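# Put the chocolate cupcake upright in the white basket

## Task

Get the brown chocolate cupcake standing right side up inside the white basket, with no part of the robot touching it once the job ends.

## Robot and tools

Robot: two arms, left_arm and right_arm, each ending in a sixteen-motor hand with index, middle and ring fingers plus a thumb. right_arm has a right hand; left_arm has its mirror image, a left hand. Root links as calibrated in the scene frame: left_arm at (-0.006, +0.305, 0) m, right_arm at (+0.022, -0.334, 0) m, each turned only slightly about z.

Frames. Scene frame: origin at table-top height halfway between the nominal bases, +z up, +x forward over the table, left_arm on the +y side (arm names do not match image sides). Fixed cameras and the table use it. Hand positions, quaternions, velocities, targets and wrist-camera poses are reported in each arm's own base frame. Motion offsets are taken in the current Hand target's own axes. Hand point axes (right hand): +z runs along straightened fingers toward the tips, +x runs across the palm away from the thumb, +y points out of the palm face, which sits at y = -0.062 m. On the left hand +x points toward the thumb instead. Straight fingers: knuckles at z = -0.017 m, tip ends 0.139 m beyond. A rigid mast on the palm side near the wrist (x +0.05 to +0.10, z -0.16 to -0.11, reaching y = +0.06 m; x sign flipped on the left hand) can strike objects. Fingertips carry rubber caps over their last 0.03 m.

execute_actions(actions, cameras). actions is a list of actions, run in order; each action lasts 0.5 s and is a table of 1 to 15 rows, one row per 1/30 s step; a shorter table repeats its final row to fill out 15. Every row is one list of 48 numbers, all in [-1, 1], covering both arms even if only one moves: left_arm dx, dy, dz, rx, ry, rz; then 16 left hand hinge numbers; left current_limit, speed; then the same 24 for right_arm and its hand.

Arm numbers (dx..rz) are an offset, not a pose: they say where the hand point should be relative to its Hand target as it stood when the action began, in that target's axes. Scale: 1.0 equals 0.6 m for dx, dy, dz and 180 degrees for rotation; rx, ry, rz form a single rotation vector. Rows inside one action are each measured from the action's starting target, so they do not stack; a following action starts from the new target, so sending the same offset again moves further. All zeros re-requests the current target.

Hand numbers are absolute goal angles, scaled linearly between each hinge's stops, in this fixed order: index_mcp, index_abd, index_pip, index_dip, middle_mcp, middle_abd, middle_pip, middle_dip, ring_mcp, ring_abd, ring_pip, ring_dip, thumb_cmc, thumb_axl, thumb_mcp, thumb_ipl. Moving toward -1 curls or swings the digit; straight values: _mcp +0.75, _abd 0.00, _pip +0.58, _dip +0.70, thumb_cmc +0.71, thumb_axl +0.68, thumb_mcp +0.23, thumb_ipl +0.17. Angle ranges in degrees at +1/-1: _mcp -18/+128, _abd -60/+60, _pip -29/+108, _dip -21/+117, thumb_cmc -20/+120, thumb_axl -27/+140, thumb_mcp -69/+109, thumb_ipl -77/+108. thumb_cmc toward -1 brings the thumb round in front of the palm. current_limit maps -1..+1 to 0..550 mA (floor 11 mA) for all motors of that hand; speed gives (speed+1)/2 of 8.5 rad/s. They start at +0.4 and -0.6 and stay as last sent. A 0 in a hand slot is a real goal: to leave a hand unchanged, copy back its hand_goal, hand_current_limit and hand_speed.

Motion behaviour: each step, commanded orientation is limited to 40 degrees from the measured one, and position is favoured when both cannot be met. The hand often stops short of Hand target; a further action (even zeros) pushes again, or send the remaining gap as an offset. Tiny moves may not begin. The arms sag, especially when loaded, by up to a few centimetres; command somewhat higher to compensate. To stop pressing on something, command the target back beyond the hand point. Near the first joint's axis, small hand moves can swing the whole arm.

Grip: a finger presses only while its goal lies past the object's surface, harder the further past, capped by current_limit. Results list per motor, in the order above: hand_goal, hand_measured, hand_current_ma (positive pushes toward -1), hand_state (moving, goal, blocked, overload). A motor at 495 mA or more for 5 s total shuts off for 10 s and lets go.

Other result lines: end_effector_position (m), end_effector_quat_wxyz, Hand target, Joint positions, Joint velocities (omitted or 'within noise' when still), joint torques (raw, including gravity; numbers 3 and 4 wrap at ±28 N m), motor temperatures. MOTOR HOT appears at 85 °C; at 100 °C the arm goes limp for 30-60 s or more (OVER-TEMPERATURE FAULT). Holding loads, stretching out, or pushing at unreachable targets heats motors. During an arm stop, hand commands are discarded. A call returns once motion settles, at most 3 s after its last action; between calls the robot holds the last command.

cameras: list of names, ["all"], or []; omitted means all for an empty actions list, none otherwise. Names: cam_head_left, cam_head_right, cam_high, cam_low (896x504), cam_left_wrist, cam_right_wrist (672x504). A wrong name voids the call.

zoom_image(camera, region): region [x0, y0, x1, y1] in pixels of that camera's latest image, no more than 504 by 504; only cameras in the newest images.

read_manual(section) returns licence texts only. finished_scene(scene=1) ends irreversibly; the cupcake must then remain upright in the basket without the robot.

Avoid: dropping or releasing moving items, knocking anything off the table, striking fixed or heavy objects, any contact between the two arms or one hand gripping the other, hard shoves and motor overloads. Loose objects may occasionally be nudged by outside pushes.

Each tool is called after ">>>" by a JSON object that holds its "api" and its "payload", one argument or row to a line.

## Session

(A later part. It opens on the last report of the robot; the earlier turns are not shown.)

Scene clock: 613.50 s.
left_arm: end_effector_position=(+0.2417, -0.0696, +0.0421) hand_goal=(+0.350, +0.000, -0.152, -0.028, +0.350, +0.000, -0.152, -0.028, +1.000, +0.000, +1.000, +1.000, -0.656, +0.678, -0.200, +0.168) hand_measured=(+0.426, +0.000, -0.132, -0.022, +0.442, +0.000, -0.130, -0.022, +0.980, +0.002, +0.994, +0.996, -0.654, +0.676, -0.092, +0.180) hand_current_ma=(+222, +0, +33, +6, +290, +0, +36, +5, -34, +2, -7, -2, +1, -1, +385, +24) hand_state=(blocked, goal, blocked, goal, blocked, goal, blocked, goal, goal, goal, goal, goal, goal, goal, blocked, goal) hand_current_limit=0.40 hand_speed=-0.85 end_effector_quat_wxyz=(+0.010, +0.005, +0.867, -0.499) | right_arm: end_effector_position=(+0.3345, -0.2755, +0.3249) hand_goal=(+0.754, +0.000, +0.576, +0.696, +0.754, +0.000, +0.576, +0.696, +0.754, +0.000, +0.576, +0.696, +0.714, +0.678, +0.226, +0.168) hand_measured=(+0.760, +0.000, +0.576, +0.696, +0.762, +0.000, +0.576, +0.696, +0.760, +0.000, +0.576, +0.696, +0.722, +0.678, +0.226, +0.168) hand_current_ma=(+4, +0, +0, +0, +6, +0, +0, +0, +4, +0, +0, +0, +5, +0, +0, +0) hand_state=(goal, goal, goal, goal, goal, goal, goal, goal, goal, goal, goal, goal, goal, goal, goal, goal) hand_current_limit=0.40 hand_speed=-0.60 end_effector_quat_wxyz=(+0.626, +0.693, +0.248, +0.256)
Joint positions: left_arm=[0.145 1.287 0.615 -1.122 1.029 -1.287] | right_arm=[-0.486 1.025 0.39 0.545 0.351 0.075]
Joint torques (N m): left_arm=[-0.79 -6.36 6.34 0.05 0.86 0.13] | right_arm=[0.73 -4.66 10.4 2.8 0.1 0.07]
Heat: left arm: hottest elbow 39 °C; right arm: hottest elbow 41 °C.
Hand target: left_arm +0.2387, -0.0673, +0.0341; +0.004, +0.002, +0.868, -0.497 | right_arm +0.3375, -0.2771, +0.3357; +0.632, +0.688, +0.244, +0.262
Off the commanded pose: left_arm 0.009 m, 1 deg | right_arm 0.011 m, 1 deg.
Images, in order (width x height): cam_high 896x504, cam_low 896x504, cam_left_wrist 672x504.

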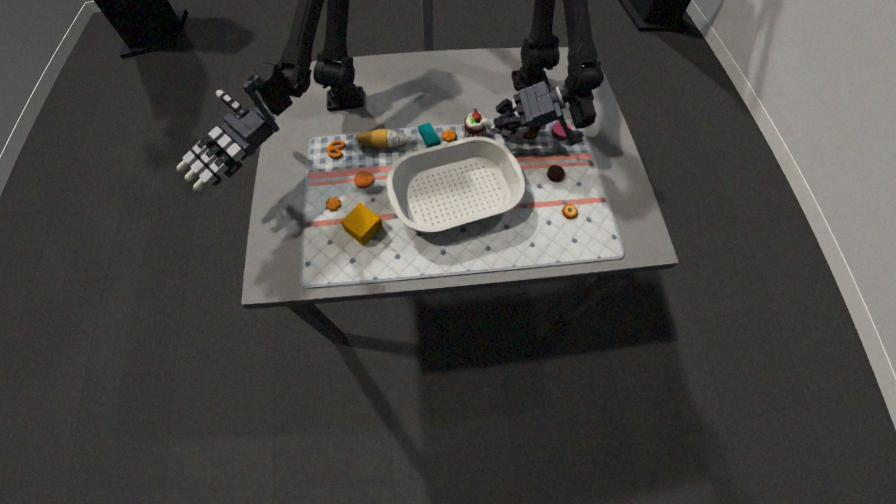

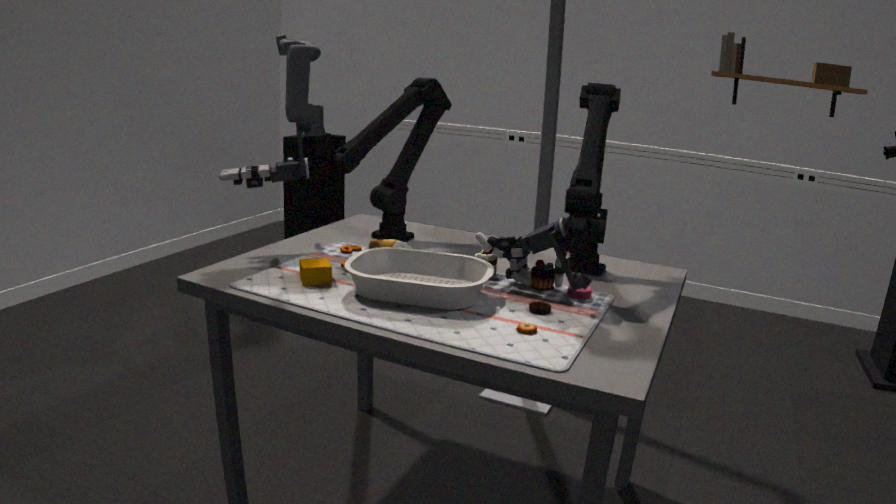

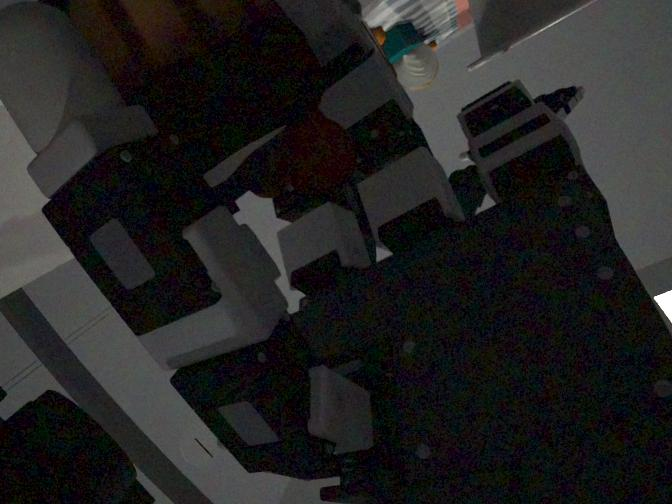

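>>> {"api": "execute_actions", "payload": {
  "actions": [
    [[0,-0.03,-0.0173,0,0,0,0.35,0,-0.153,-0.029,0.35,0,-0.153,-0.029,1,0,1,1,-0.657,0.677,-0.2,0.168,0.4,-0.85,0,0,0,0,0,0,0.754,0,0.576,0.696,0.754,0,0.576,0.696,0.754,0,0.576,0.696,0.714,0.678,0.226,0.168,0.4,-0.6]],
    [[0,-0.05,-0.029,0,0,0,0.35,0,-0.153,-0.029,0.35,0,-0.153,-0.029,1,0,1,1,-0.657,0.677,-0.2,0.168,0.4,-0.85,0,0,0,0,0,0,0.754,0,0.576,0.696,0.754,0,0.576,0.696,0.754,0,0.576,0.696,0.714,0.678,0.226,0.168,0.4,-0.6]]
  ],
  "cameras": ["cam_low","cam_high","cam_head_left","cam_left_wrist"]
}}

>>> {"api": "zoom_image", "payload": {
  "camera": "cam_low",
  "region": [470, 200, 630, 330]
}}

Scene clock: 625.43 s.
left_arm: end_effector_position=(+0.2225, -0.0715, +0.0767) hand_goal=(+0.350, +0.000, -0.152, -0.028, +0.350, +0.000, -0.152, -0.028, +1.000, +0.000, +1.000, +1.000, -0.656, +0.678, -0.200, +0.168) hand_measured=(+0.418, +0.000, -0.126, -0.014, +0.432, +0.000, -0.122, -0.014, +0.980, +0.002, +0.994, +0.996, -0.656, +0.676, -0.092, +0.180) hand_current_ma=(+195, +0, +47, +18, +252, +0, +55, +21, -33, +1, -6, -2, +0, -2, +385, +24) hand_state=(blocked, goal, blocked, goal, blocked, goal, blocked, goal, goal, goal, goal, goal, goal, goal, blocked, goal) hand_current_limit=0.40 hand_speed=-0.85 end_effector_quat_wxyz=(-0.013, -0.006, +0.866, -0.499) | right_arm: end_effector_position=(+0.3345, -0.2755, +0.3249) hand_goal=(+0.754, +0.000, +0.576, +0.696, +0.754, +0.000, +0.576, +0.696, +0.754, +0.000, +0.576, +0.696, +0.714, +0.678, +0.226, +0.168) hand_measured=(+0.760, +0.000, +0.576, +0.696, +0.762, +0.000, +0.576, +0.696, +0.760, +0.000, +0.576, +0.696, +0.722, +0.678, +0.226, +0.168) hand_current_ma=(+4, +0, +0, +0, +6, +0, +0, +0, +4, +0, +0, +0, +5, +0, +0, +0) hand_state=(goal, goal, goal, goal, goal, goal, goal, goal, goal, goal, goal, goal, goal, goal, goal, goal) hand_current_limit=0.40 hand_speed=-0.60 end_effector_quat_wxyz=(+0.626, +0.693, +0.248, +0.256)
Joint positions: left_arm=[0.145 1.198 0.646 -1.292 1.024 -1.286] | right_arm=[-0.486 1.025 0.39 0.545 0.351 0.075]
Joint torques (N m): left_arm=[-0.91 -7.53 11.04 -1.05 1.08 0.07] | right_arm=[0.79 -4.72 10.41 2.84 0.1 0.07]
Heat: left arm: hottest elbow 39 °C; right arm: hottest elbow 41 °C.
Hand target: left_arm +0.2383, -0.0676, +0.0896; +0.004, +0.002, +0.868, -0.497 | right_arm +0.3375, -0.2771, +0.3357; +0.632, +0.688, +0.244, +0.262
Off the commanded pose: left_arm 0.021 m, 2 deg | right_arm 0.011 m, 1 deg.
Images, in order (width x height): cam_head_left 896x504, cam_high 896x504, cam_low 896x504, cam_left_wrist 672x504.

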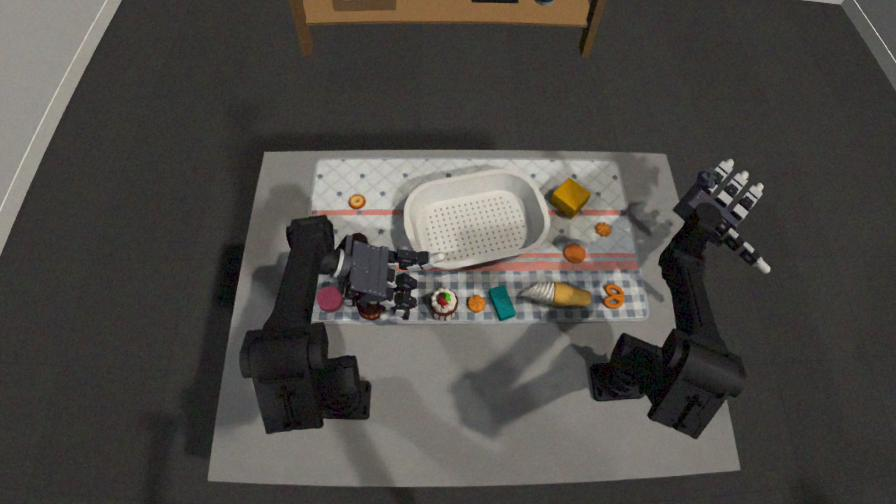

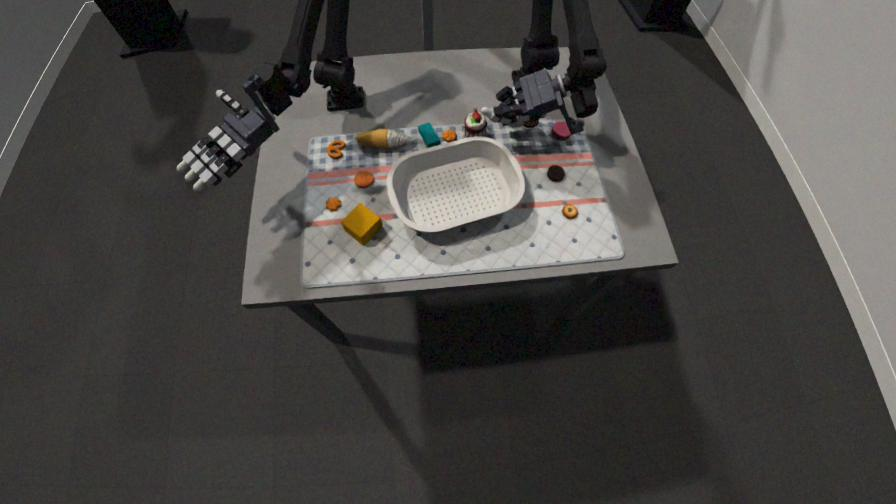

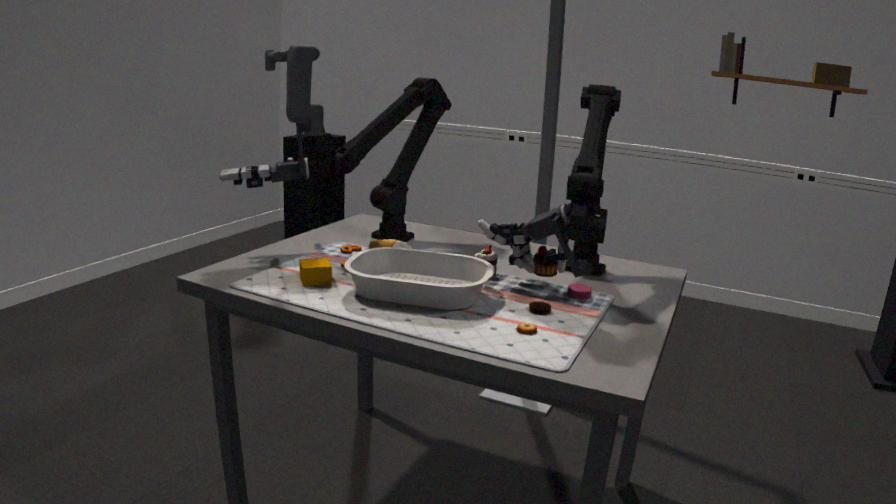

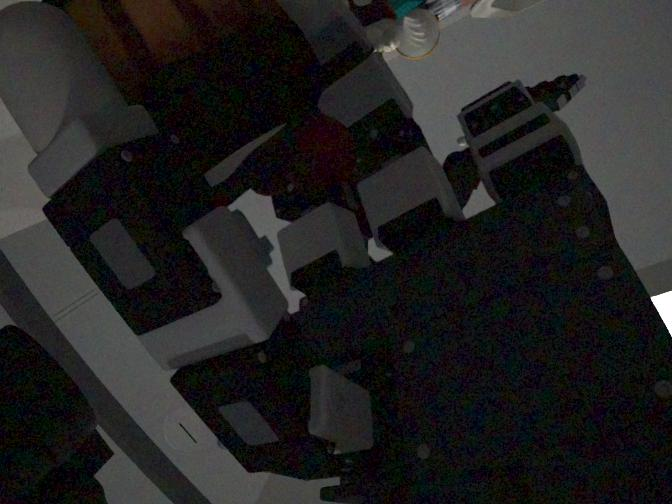

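Scaled by 3.150 from the camera's 896x504 image, which has a finer 1280x720 frame.

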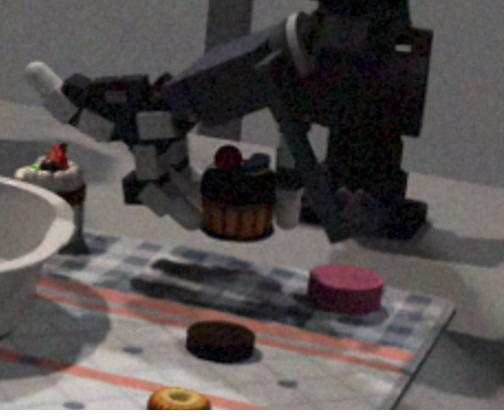

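>>> {"api": "zoom_image", "payload": {
  "camera": "cam_head_left",
  "region": [380, 150, 570, 290]
}}

>>> {"api": "zoom_image", "payload": {
  "camera": "cam_high",
  "region": [370, 120, 550, 250]
}}

Scaled by 2.653 from the camera's 896x504 image, which has a finer 1280x720 frame.

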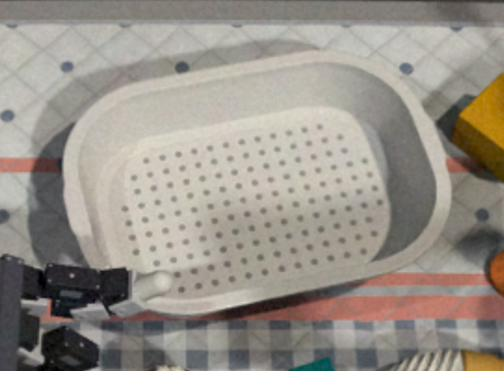

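Scaled by 2.800 from the camera's 896x504 image, which has a finer 1280x720 frame.

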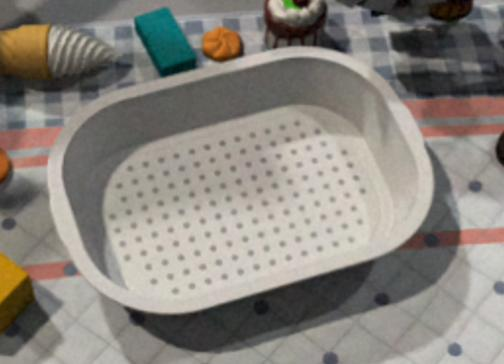

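>>> {"api": "execute_actions", "payload": {
  "actions": [
    [[0,-0.0361,-0.0208,0,0,0,0.35,0,-0.153,-0.029,0.35,0,-0.153,-0.029,1,0,1,1,-0.657,0.677,-0.2,0.168,0.4,-0.85,0,0,0,0,0,0,0.754,0,0.576,0.696,0.754,0,0.576,0.696,0.754,0,0.576,0.696,0.714,0.678,0.226,0.168,0.4,-0.6]],
    [[0,-0.0361,-0.0208,0,0,0,0.35,0,-0.153,-0.029,0.35,0,-0.153,-0.029,1,0,1,1,-0.657,0.677,-0.2,0.168,0.4,-0.85,0,0,0,0,0,0,0.754,0,0.576,0.696,0.754,0,0.576,0.696,0.754,0,0.576,0.696,0.714,0.678,0.226,0.168,0.4,-0.6]],
    [[-0.0565,-0.0256,0.0443,0,0.025,0.01445,0.35,0,-0.153,-0.029,0.35,0,-0.153,-0.029,1,0,1,1,-0.657,0.677,-0.2,0.168,0.4,-0.85,0,0,0,0,0,0,0.754,0,0.576,0.696,0.754,0,0.576,0.696,0.754,0,0.576,0.696,0.714,0.678,0.226,0.168,0.4,-0.6]],
    [[-0.061,-0.0229,0.0397,0,0.025,0.01445,0.35,0,-0.153,-0.029,0.35,0,-0.153,-0.029,1,0,1,1,-0.657,0.677,-0.2,0.168,0.4,-0.85,0,0,0,0,0,0,0.754,0,0.576,0.696,0.754,0,0.576,0.696,0.754,0,0.576,0.696,0.714,0.678,0.226,0.168,0.4,-0.6]],
    [[-0.0648,-0.0201,0.0348,0,0.025,0.01445,0.35,0,-0.153,-0.029,0.35,0,-0.153,-0.029,1,0,1,1,-0.657,0.677,-0.2,0.168,0.4,-0.85,0,0,0,0,0,0,0.754,0,0.576,0.696,0.754,0,0.576,0.696,0.754,0,0.576,0.696,0.714,0.678,0.226,0.168,0.4,-0.6]]
  ],
  "cameras": ["cam_low","cam_high","cam_head_left","cam_left_wrist"]
}}

Scene clock: 834.63 s.
left_arm: end_effector_position=(+0.3231, -0.1554, +0.1314) hand_goal=(+0.350, +0.000, -0.152, -0.028, +0.350, +0.000, -0.152, -0.028, +1.000, +0.000, +1.000, +1.000, -0.656, +0.678, -0.200, +0.168) hand_measured=(+0.416, +0.000, -0.124, -0.014, +0.430, +0.000, -0.122, -0.012, +0.982, +0.002, +0.994, +0.998, -0.656, +0.676, -0.092, +0.180) hand_current_ma=(+188, +0, +49, +20, +246, +0, +58, +22, -31, +1, -6, -2, +0, -3, +385, +24) hand_state=(blocked, goal, blocked, goal, blocked, goal, blocked, goal, goal, goal, goal, goal, goal, goal, blocked, goal) hand_current_limit=0.40 hand_speed=-0.85 end_effector_quat_wxyz=(-0.070, +0.110, +0.861, -0.492) | right_arm: end_effector_position=(+0.3345, -0.2755, +0.3249) hand_goal=(+0.754, +0.000, +0.576, +0.696, +0.754, +0.000, +0.576, +0.696, +0.754, +0.000, +0.576, +0.696, +0.714, +0.678, +0.226, +0.168) hand_measured=(+0.760, +0.000, +0.576, +0.696, +0.762, +0.000, +0.576, +0.696, +0.760, +0.000, +0.576, +0.696, +0.722, +0.678, +0.226, +0.168) hand_current_ma=(+4, +0, +0, +0, +6, +0, +0, +0, +4, +0, +0, +0, +5, +0, +0, +0) hand_state=(goal, goal, goal, goal, goal, goal, goal, goal, goal, goal, goal, goal, goal, goal, goal, goal) hand_current_limit=0.40 hand_speed=-0.60 end_effector_quat_wxyz=(+0.626, +0.693, +0.248, +0.256)
Joint positions: left_arm=[-0.154 1.446 1.042 -1.36 1.029 -1.361] | right_arm=[-0.486 1.025 0.39 0.545 0.351 0.075]
Joint torques (N m): left_arm=[-1.73 -10.34 12.64 -0.84 1.11 0.06] | right_arm=[0.73 -4.72 10.4 2.85 0.1 0.07]
Motor temperatures (°C): left_arm=[25 27 46 26 30 23] | right_arm=[26 27 42 26 24 23]
Heat: left arm: hottest elbow 46 °C; right arm: hottest elbow 42 °C.
Hand target: left_arm +0.3395, -0.1601, +0.1399; -0.064, +0.120, +0.860, -0.491 | right_arm +0.3375, -0.2771, +0.3357; +0.632, +0.688, +0.244, +0.262
Off the commanded pose: left_arm 0.019 m, 1 deg | right_arm 0.011 m, 1 deg.
Images, in order (width x height): cam_head_left 896x504, cam_high 896x504, cam_low 896x504, cam_left_wrist 672x504.

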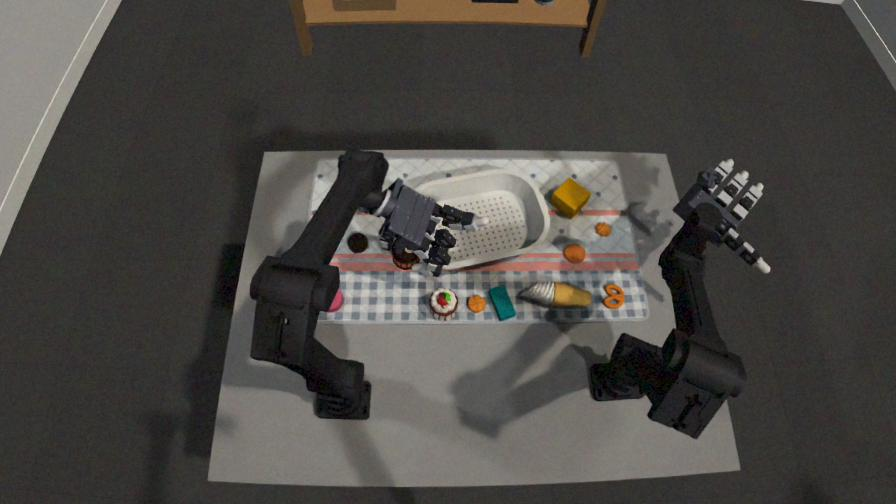

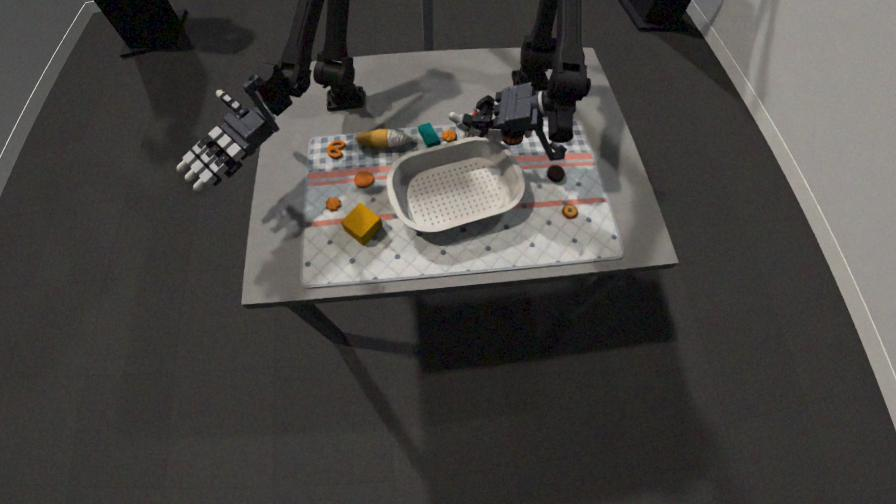

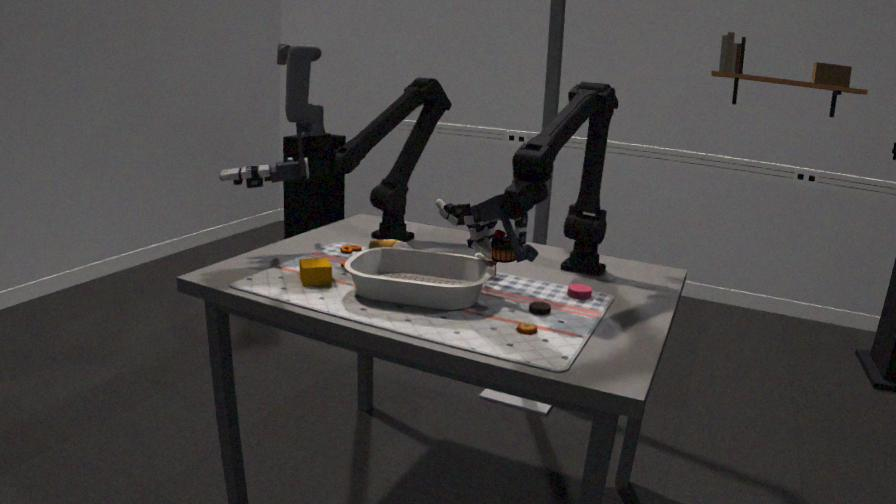

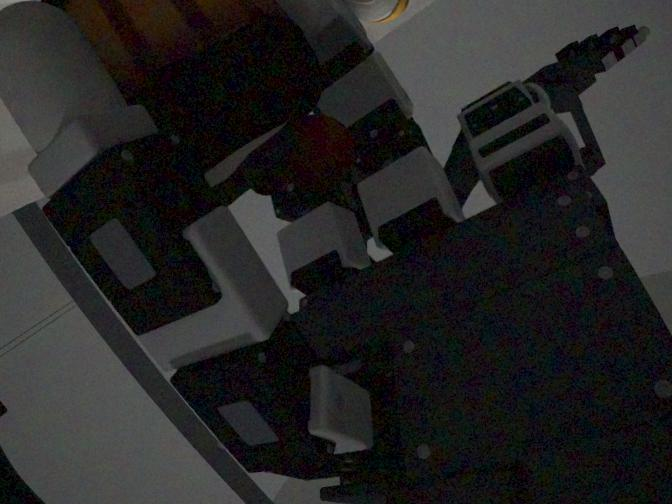

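>>> {"api": "execute_actions", "payload": {
  "actions": [
    [[-0.0682,-0.0171,0.0296,0,0.025,0.01445,0.35,0,-0.153,-0.029,0.35,0,-0.153,-0.029,1,0,1,1,-0.657,0.677,-0.2,0.168,0.4,-0.85,0,0,0,0,0,0,0.754,0,0.576,0.696,0.754,0,0.576,0.696,0.754,0,0.576,0.696,0.714,0.678,0.226,0.168,0.4,-0.6]],
    [[-0.071,-0.0139,0.0241,0,0.025,0.01445,0.35,0,-0.153,-0.029,0.35,0,-0.153,-0.029,1,0,1,1,-0.657,0.677,-0.2,0.168,0.4,-0.85,0,0,0,0,0,0,0.754,0,0.576,0.696,0.754,0,0.576,0.696,0.754,0,0.576,0.696,0.714,0.678,0.226,0.168,0.4,-0.6]],
    [[-0.0732,-0.0106,0.0183,0,0.025,0.01445,0.35,0,-0.153,-0.029,0.35,0,-0.153,-0.029,1,0,1,1,-0.657,0.677,-0.2,0.168,0.4,-0.85,0,0,0,0,0,0,0.754,0,0.576,0.696,0.754,0,0.576,0.696,0.754,0,0.576,0.696,0.714,0.678,0.226,0.168,0.4,-0.6]],
    [[-0.0748,-0.0073,0.0125,0,0.025,0.01445,0.35,0,-0.153,-0.029,0.35,0,-0.153,-0.029,1,0,1,1,-0.657,0.677,-0.2,0.168,0.4,-0.85,0,0,0,0,0,0,0.754,0,0.576,0.696,0.754,0,0.576,0.696,0.754,0,0.576,0.696,0.714,0.678,0.226,0.168,0.4,-0.6]],
    [[-0.0758,-0.0038,0.0067,0,0.025,0.01445,0.35,0,-0.153,-0.029,0.35,0,-0.153,-0.029,1,0,1,1,-0.657,0.677,-0.2,0.168,0.4,-0.85,0,0,0,0,0,0,0.754,0,0.576,0.696,0.754,0,0.576,0.696,0.754,0,0.576,0.696,0.714,0.678,0.226,0.168,0.4,-0.6]]
  ],
  "cameras": ["cam_low","cam_high","cam_head_left","cam_head_right"]
}}

>>> {"api": "zoom_image", "payload": {
  "camera": "cam_high",
  "region": [370, 110, 550, 250]
}}

>>> {"api": "zoom_image", "payload": {
  "camera": "cam_low",
  "region": [340, 190, 520, 330]
}}

>>> {"api": "zoom_image", "payload": {
  "camera": "cam_head_left",
  "region": [380, 130, 570, 290]
}}

Scene clock: 857.80 s.
left_arm: end_effector_position=(+0.4971, -0.3061, +0.1426) hand_goal=(+0.350, +0.000, -0.152, -0.028, +0.350, +0.000, -0.152, -0.028, +1.000, +0.000, +1.000, +1.000, -0.656, +0.678, -0.200, +0.168) hand_measured=(+0.416, +0.002, -0.124, -0.014, +0.430, +0.000, -0.122, -0.012, +0.982, +0.002, +0.994, +0.998, -0.656, +0.676, -0.092, +0.180) hand_current_ma=(+187, +1, +49, +20, +246, +0, +59, +22, -30, +1, -6, -2, +0, -3, +385, +24) hand_state=(blocked, goal, blocked, goal, blocked, goal, blocked, goal, goal, goal, goal, goal, goal, goal, blocked, goal) hand_current_limit=0.40 hand_speed=-0.85 end_effector_quat_wxyz=(-0.112, +0.288, +0.834, -0.457) | right_arm: end_effector_position=(+0.3345, -0.2755, +0.3249) hand_goal=(+0.754, +0.000, +0.576, +0.696, +0.754, +0.000, +0.576, +0.696, +0.754, +0.000, +0.576, +0.696, +0.714, +0.678, +0.226, +0.168) hand_measured=(+0.760, +0.000, +0.576, +0.696, +0.762, +0.000, +0.576, +0.696, +0.760, +0.000, +0.576, +0.696, +0.722, +0.678, +0.226, +0.168) hand_current_ma=(+4, +0, +0, +0, +6, +0, +0, +0, +4, +0, +0, +0, +5, +0, +0, +0) hand_state=(goal, goal, goal, goal, goal, goal, goal, goal, goal, goal, goal, goal, goal, goal, goal, goal) hand_current_limit=0.40 hand_speed=-0.60 end_effector_quat_wxyz=(+0.626, +0.693, +0.248, +0.256)
Joint positions: left_arm=[-0.393 2.027 1.875 -1.678 0.956 -1.165] | right_arm=[-0.486 1.025 0.39 0.545 0.351 0.075]
Joint torques (N m): left_arm=[-1.61 -19.19 13.24 -0.62 1 -0.09] | right_arm=[0.62 -4.54 10.4 2.85 0.1 0.08]
Motor temperatures (°C): left_arm=[25 27 52 26 30 23] | right_arm=[26 27 42 26 24 23]
Heat: left arm: hottest elbow 52 °C; right arm: hottest elbow 42 °C.
Hand target: left_arm +0.5090, -0.3137, +0.1405; -0.174, +0.309, +0.812, -0.463 | right_arm +0.3375, -0.2771, +0.3357; +0.632, +0.688, +0.244, +0.262
Off the commanded pose: left_arm 0.014 m, 8 deg | right_arm 0.011 m, 1 deg.
joint sent to its limit (left arm) — joint 4 (wrist pitch), lower limit. The joint targets are off in orientation, not in position.
Images, in order (width x height): cam_head_left 896x504, cam_head_right 896x504, cam_high 896x504, cam_low 896x504.

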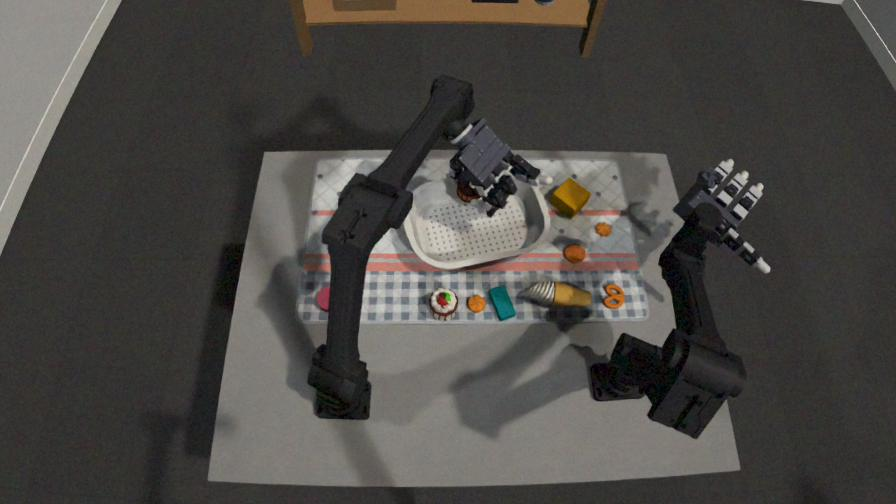

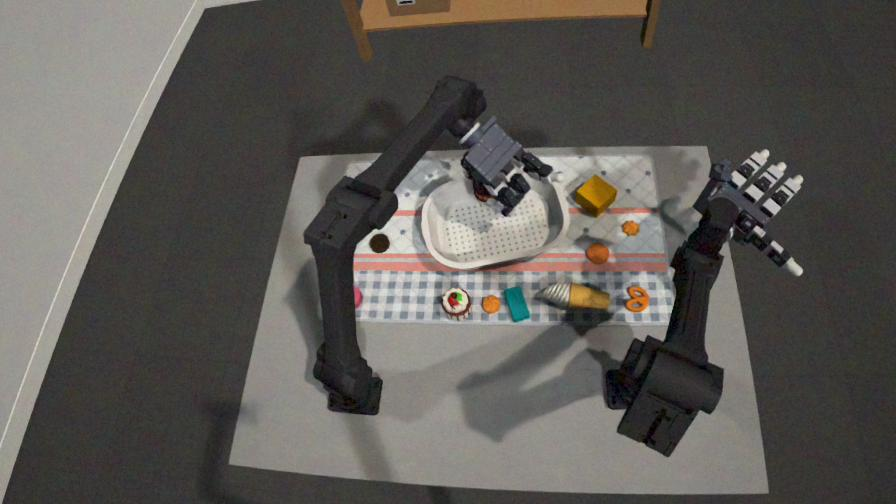

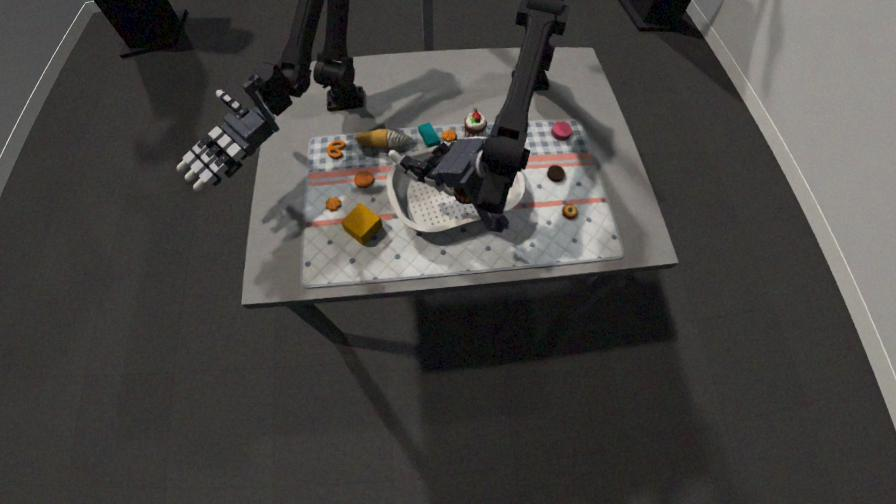

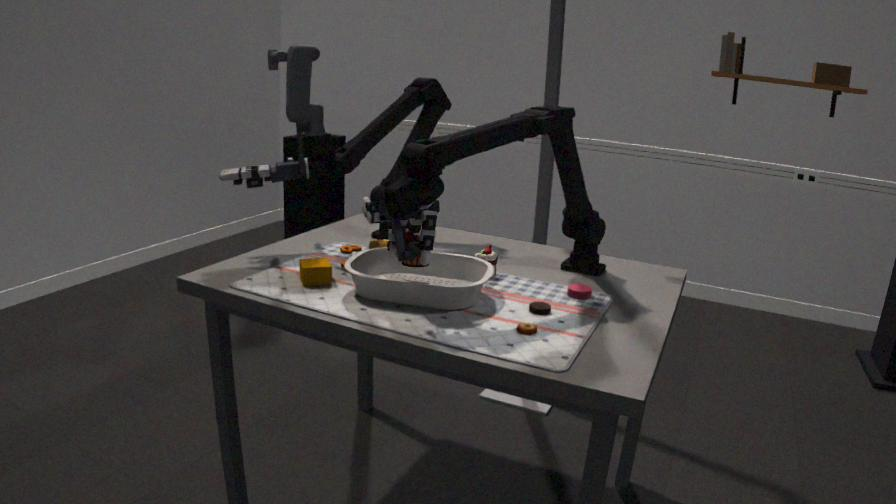

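Scaled by 2.800 from the camera's 896x504 image, which has a finer 1280x720 frame.

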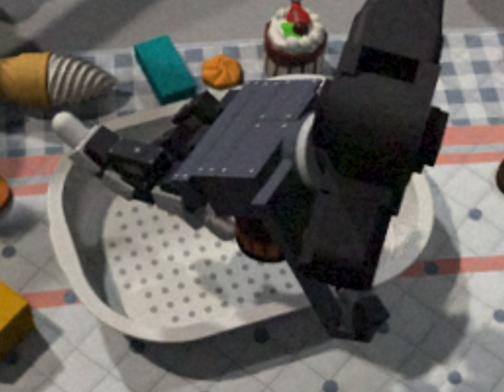

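Scaled by 2.800 from the camera's 896x504 image, which has a finer 1280x720 frame.

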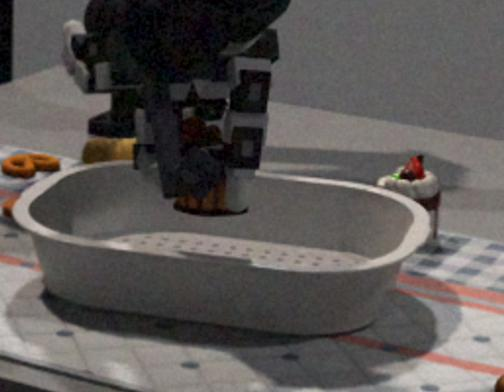

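Scaled by 2.653 from the camera's 896x504 image, which has a finer 1280x720 frame.

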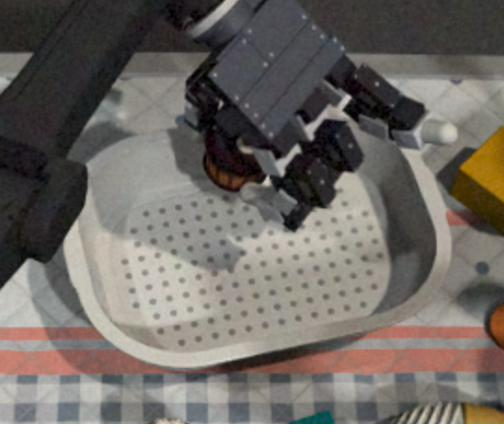

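>>> {"api": "execute_actions", "payload": {
  "actions": [
    [[-0.0055,0.0258,0.022,0,-0.0293,-0.0169,0.35,0,-0.153,-0.029,0.35,0,-0.153,-0.029,1,0,1,1,-0.657,0.677,-0.2,0.168,0.4,-0.85,0,0,0,0,0,0,0.754,0,0.576,0.696,0.754,0,0.576,0.696,0.754,0,0.576,0.696,0.714,0.678,0.226,0.168,0.4,-0.6]]
  ],
  "cameras": ["cam_low","cam_high","cam_head_left","cam_head_right"]
}}

>>> {"api": "zoom_image", "payload": {
  "camera": "cam_high",
  "region": [370, 110, 550, 250]
}}

>>> {"api": "zoom_image", "payload": {
  "camera": "cam_low",
  "region": [340, 190, 520, 330]
}}

Scene clock: 907.00 s.
left_arm: end_effector_position=(+0.4974, -0.3125, +0.1190) hand_goal=(+0.350, +0.000, -0.152, -0.028, +0.350, +0.000, -0.152, -0.028, +1.000, +0.000, +1.000, +1.000, -0.656, +0.678, -0.200, +0.168) hand_measured=(+0.416, +0.002, -0.124, -0.014, +0.430, +0.000, -0.122, -0.012, +0.982, +0.002, +0.994, +0.998, -0.656, +0.676, -0.092, +0.180) hand_current_ma=(+187, +1, +49, +20, +246, +0, +59, +22, -30, +1, -6, -2, +0, -3, +385, +24) hand_state=(blocked, goal, blocked, goal, blocked, goal, blocked, goal, goal, goal, goal, goal, goal, goal, blocked, goal) hand_current_limit=0.40 hand_speed=-0.85 end_effector_quat_wxyz=(-0.136, +0.260, +0.833, -0.469) | right_arm: end_effector_position=(+0.3345, -0.2755, +0.3249) hand_goal=(+0.754, +0.000, +0.576, +0.696, +0.754, +0.000, +0.576, +0.696, +0.754, +0.000, +0.576, +0.696, +0.714, +0.678, +0.226, +0.168) hand_measured=(+0.760, +0.000, +0.576, +0.696, +0.762, +0.000, +0.576, +0.696, +0.760, +0.000, +0.576, +0.696, +0.722, +0.678, +0.226, +0.168) hand_current_ma=(+4, +0, +0, +0, +6, +0, +0, +0, +4, +0, +0, +0, +5, +0, +0, +0) hand_state=(goal, goal, goal, goal, goal, goal, goal, goal, goal, goal, goal, goal, goal, goal, goal, goal) hand_current_limit=0.40 hand_speed=-0.60 end_effector_quat_wxyz=(+0.626, +0.693, +0.248, +0.256)
Joint positions: left_arm=[-0.393 2.084 1.889 -1.678 0.992 -1.194] | right_arm=[-0.486 1.025 0.39 0.545 0.351 0.075]
Joint torques (N m): left_arm=[-1.44 -20.54 12.93 -0.72 1.18 -0.09] | right_arm=[0.62 -4.66 10.39 2.84 0.11 0.07]
Motor temperatures (°C): left_arm=[25 34 50 26 30 23] | right_arm=[26 27 43 26 24 23]
Heat: left arm: hottest elbow 50 °C; right arm: hottest elbow 43 °C.
Hand target: left_arm +0.5093, -0.3185, +0.1204; -0.149, +0.266, +0.827, -0.472 | right_arm +0.3375, -0.2771, +0.3357; +0.632, +0.688, +0.244, +0.262
Off the commanded pose: left_arm 0.013 m, 2 deg | right_arm 0.011 m, 1 deg.
joint sent to its limit (left arm) — joint 4 (wrist pitch), lower limit. The joint targets still meet the commanded pose.
Images, in order (width x height): cam_head_left 896x504, cam_head_right 896x504, cam_high 896x504, cam_low 896x504.

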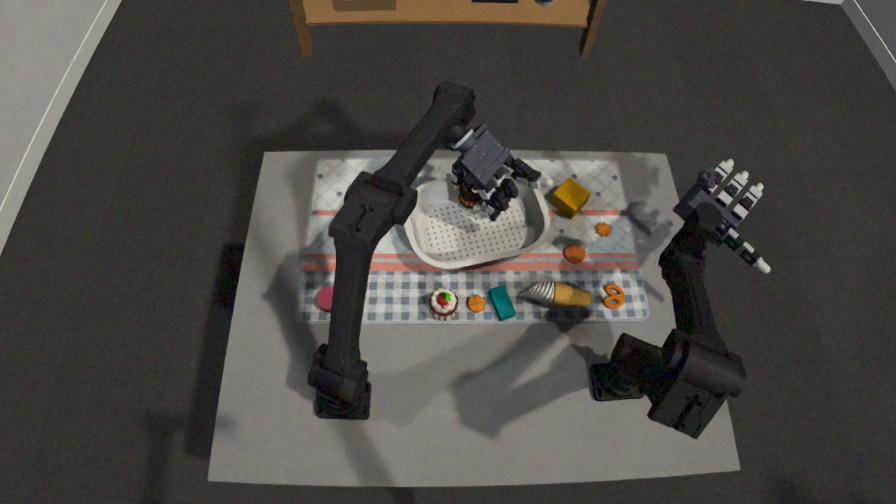

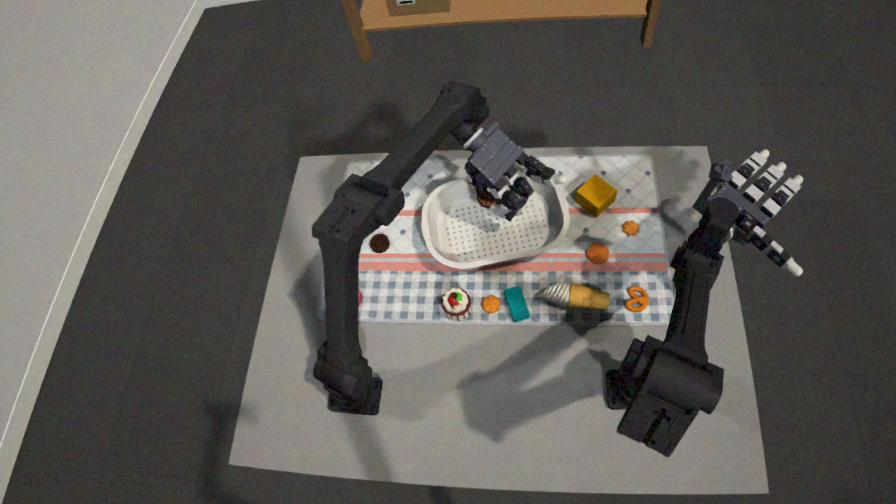

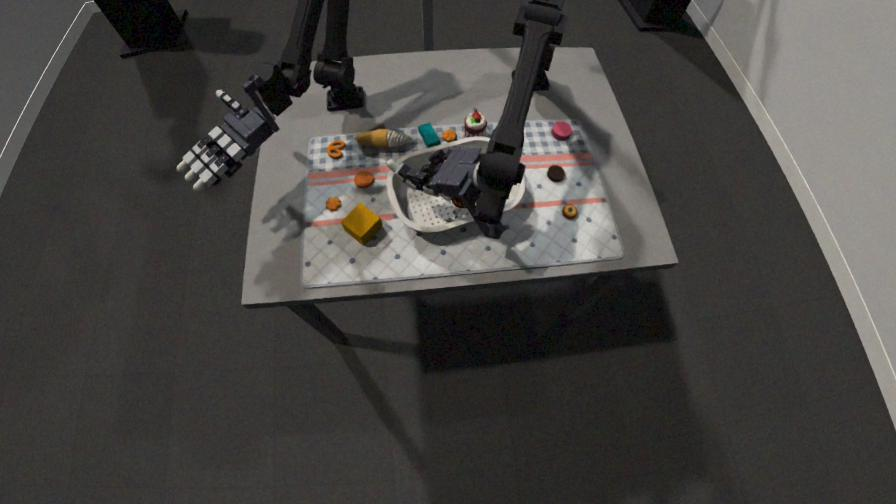

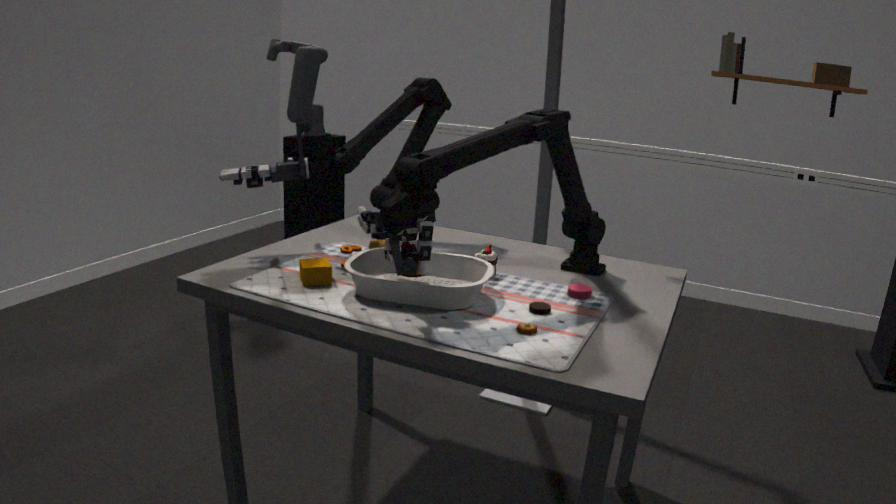

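Scaled by 2.800 from the camera's 896x504 image, which has a finer 1280x720 frame.

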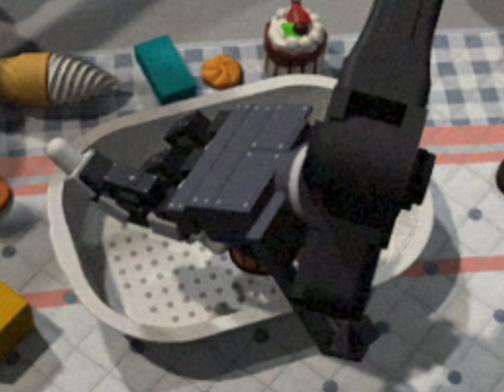

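Scaled by 2.800 from the camera's 896x504 image, which has a finer 1280x720 frame.

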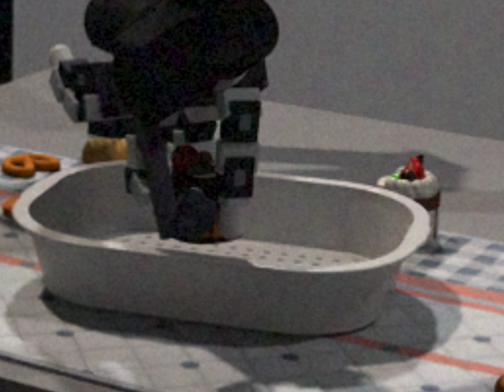

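>>> {"api": "execute_actions", "payload": {
  "actions": [
    [[-0.0054,0.0272,0.0113,0,0,0,0.35,0,-0.153,-0.029,0.35,0,-0.153,-0.029,1,0,1,1,-0.657,0.677,-0.2,0.168,0.4,-0.85,0,0,0,0,0,0,0.754,0,0.576,0.696,0.754,0,0.576,0.696,0.754,0,0.576,0.696,0.714,0.678,0.226,0.168,0.4,-0.6]],
    [[-0.0054,0.0272,0.0113,0,0,0,0.35,0,-0.153,-0.029,0.35,0,-0.153,-0.029,1,0,1,1,-0.657,0.677,-0.2,0.168,0.4,-0.85,0,0,0,0,0,0,0.754,0,0.576,0.696,0.754,0,0.576,0.696,0.754,0,0.576,0.696,0.714,0.678,0.226,0.168,0.4,-0.6]]
  ],
  "cameras": ["cam_low","cam_high","cam_head_left"]
}}

>>> {"api": "zoom_image", "payload": {
  "camera": "cam_high",
  "region": [370, 110, 550, 250]
}}

>>> {"api": "zoom_image", "payload": {
  "camera": "cam_low",
  "region": [340, 190, 520, 330]
}}

>>> {"api": "zoom_image", "payload": {
  "camera": "cam_head_left",
  "region": [380, 130, 570, 290]
}}

Scene clock: 937.93 s.
left_arm: end_effector_position=(+0.5019, -0.3145, +0.0884) hand_goal=(+0.350, +0.000, -0.152, -0.028, +0.350, +0.000, -0.152, -0.028, +1.000, +0.000, +1.000, +1.000, -0.656, +0.678, -0.200, +0.168) hand_measured=(+0.416, +0.002, -0.124, -0.014, +0.430, +0.000, -0.122, -0.012, +0.982, +0.002, +0.994, +0.998, -0.656, +0.676, -0.092, +0.180) hand_current_ma=(+187, +1, +49, +20, +246, +0, +59, +22, -30, +1, -6, -2, +0, -3, +385, +24) hand_state=(blocked, goal, blocked, goal, blocked, goal, blocked, goal, goal, goal, goal, goal, goal, goal, blocked, goal) hand_current_limit=0.40 hand_speed=-0.85 end_effector_quat_wxyz=(-0.152, +0.257, +0.831, -0.469) | right_arm: end_effector_position=(+0.3345, -0.2755, +0.3249) hand_goal=(+0.754, +0.000, +0.576, +0.696, +0.754, +0.000, +0.576, +0.696, +0.754, +0.000, +0.576, +0.696, +0.714, +0.678, +0.226, +0.168) hand_measured=(+0.760, +0.000, +0.576, +0.696, +0.762, +0.000, +0.576, +0.696, +0.760, +0.000, +0.576, +0.696, +0.722, +0.678, +0.226, +0.168) hand_current_ma=(+4, +0, +0, +0, +6, +0, +0, +0, +4, +0, +0, +0, +5, +0, +0, +0) hand_state=(goal, goal, goal, goal, goal, goal, goal, goal, goal, goal, goal, goal, goal, goal, goal, goal) hand_current_limit=0.40 hand_speed=-0.60 end_effector_quat_wxyz=(+0.626, +0.693, +0.248, +0.256)
Joint positions: left_arm=[-0.393 2.146 1.904 -1.678 0.992 -1.173] | right_arm=[-0.486 1.025 0.39 0.545 0.351 0.075]
Joint torques (N m): left_arm=[-0.91 -20.72 12.79 -0.8 1.12 0.16] | right_arm=[0.67 -4.72 10.39 2.86 0.1 0.09]
Motor temperatures (°C): left_arm=[25 36 57 26 30 23] | right_arm=[26 26 43 26 24 23]
Heat: left arm: hottest elbow 57 °C; right arm: hottest elbow 43 °C.
Hand target: left_arm +0.5176, -0.3183, +0.0857; -0.149, +0.266, +0.827, -0.472 | right_arm +0.3375, -0.2771, +0.3357; +0.632, +0.688, +0.244, +0.262
Off the commanded pose: left_arm 0.016 m, 1 deg | right_arm 0.011 m, 1 deg.
joint sent to its limit (left arm) — joint 4 (wrist pitch), lower limit. The joint targets still meet the commanded pose.
Images, in order (width x height): cam_head_left 896x504, cam_high 896x504, cam_low 896x504.

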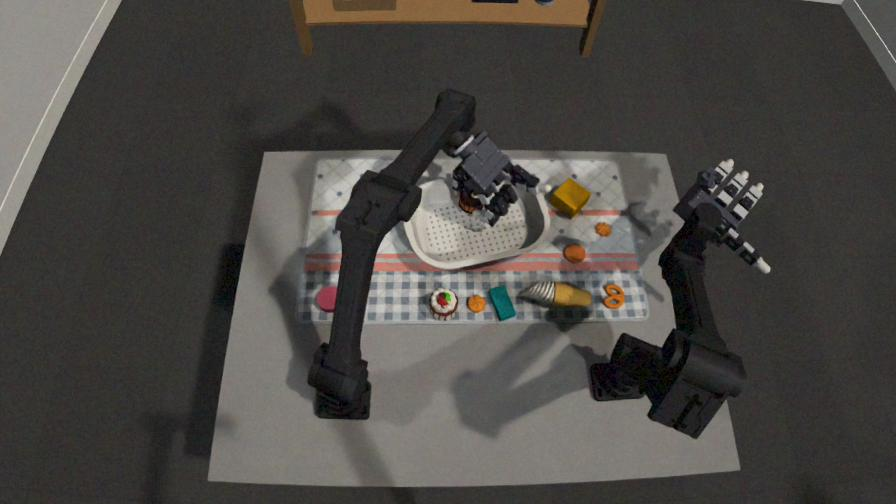

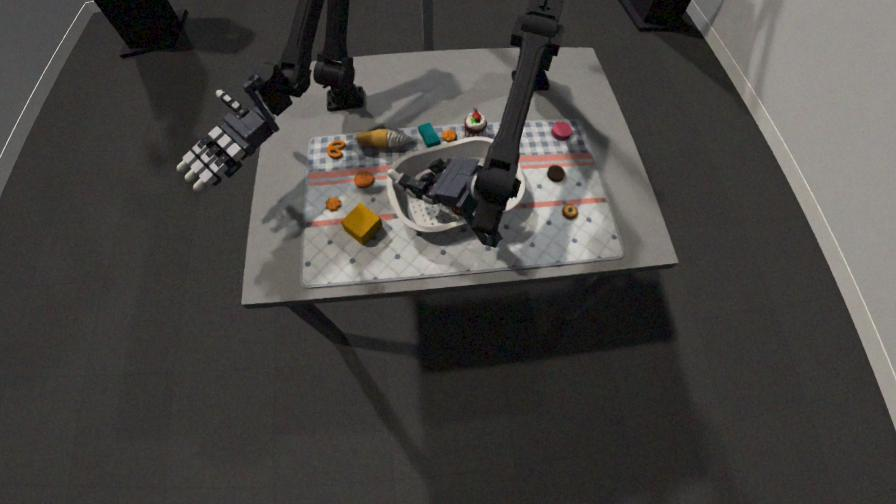

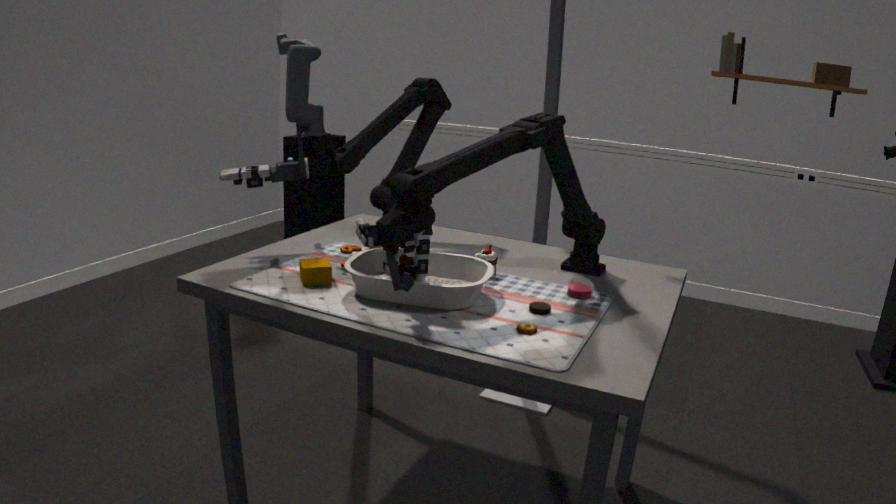

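Scaled by 2.800 from the camera's 896x504 image, which has a finer 1280x720 frame.

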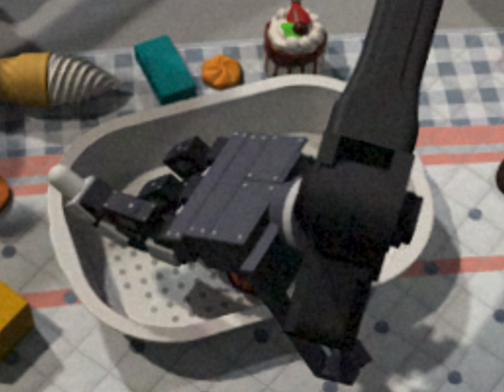

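Scaled by 2.800 from the camera's 896x504 image, which has a finer 1280x720 frame.

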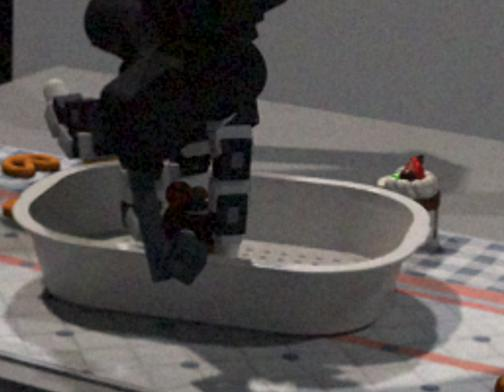

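Scaled by 2.653 from the camera's 896x504 image, which has a finer 1280x720 frame.

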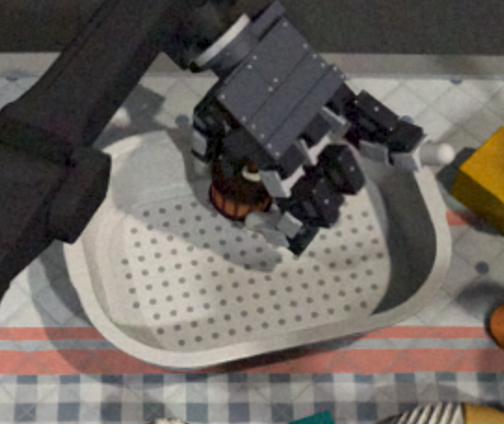

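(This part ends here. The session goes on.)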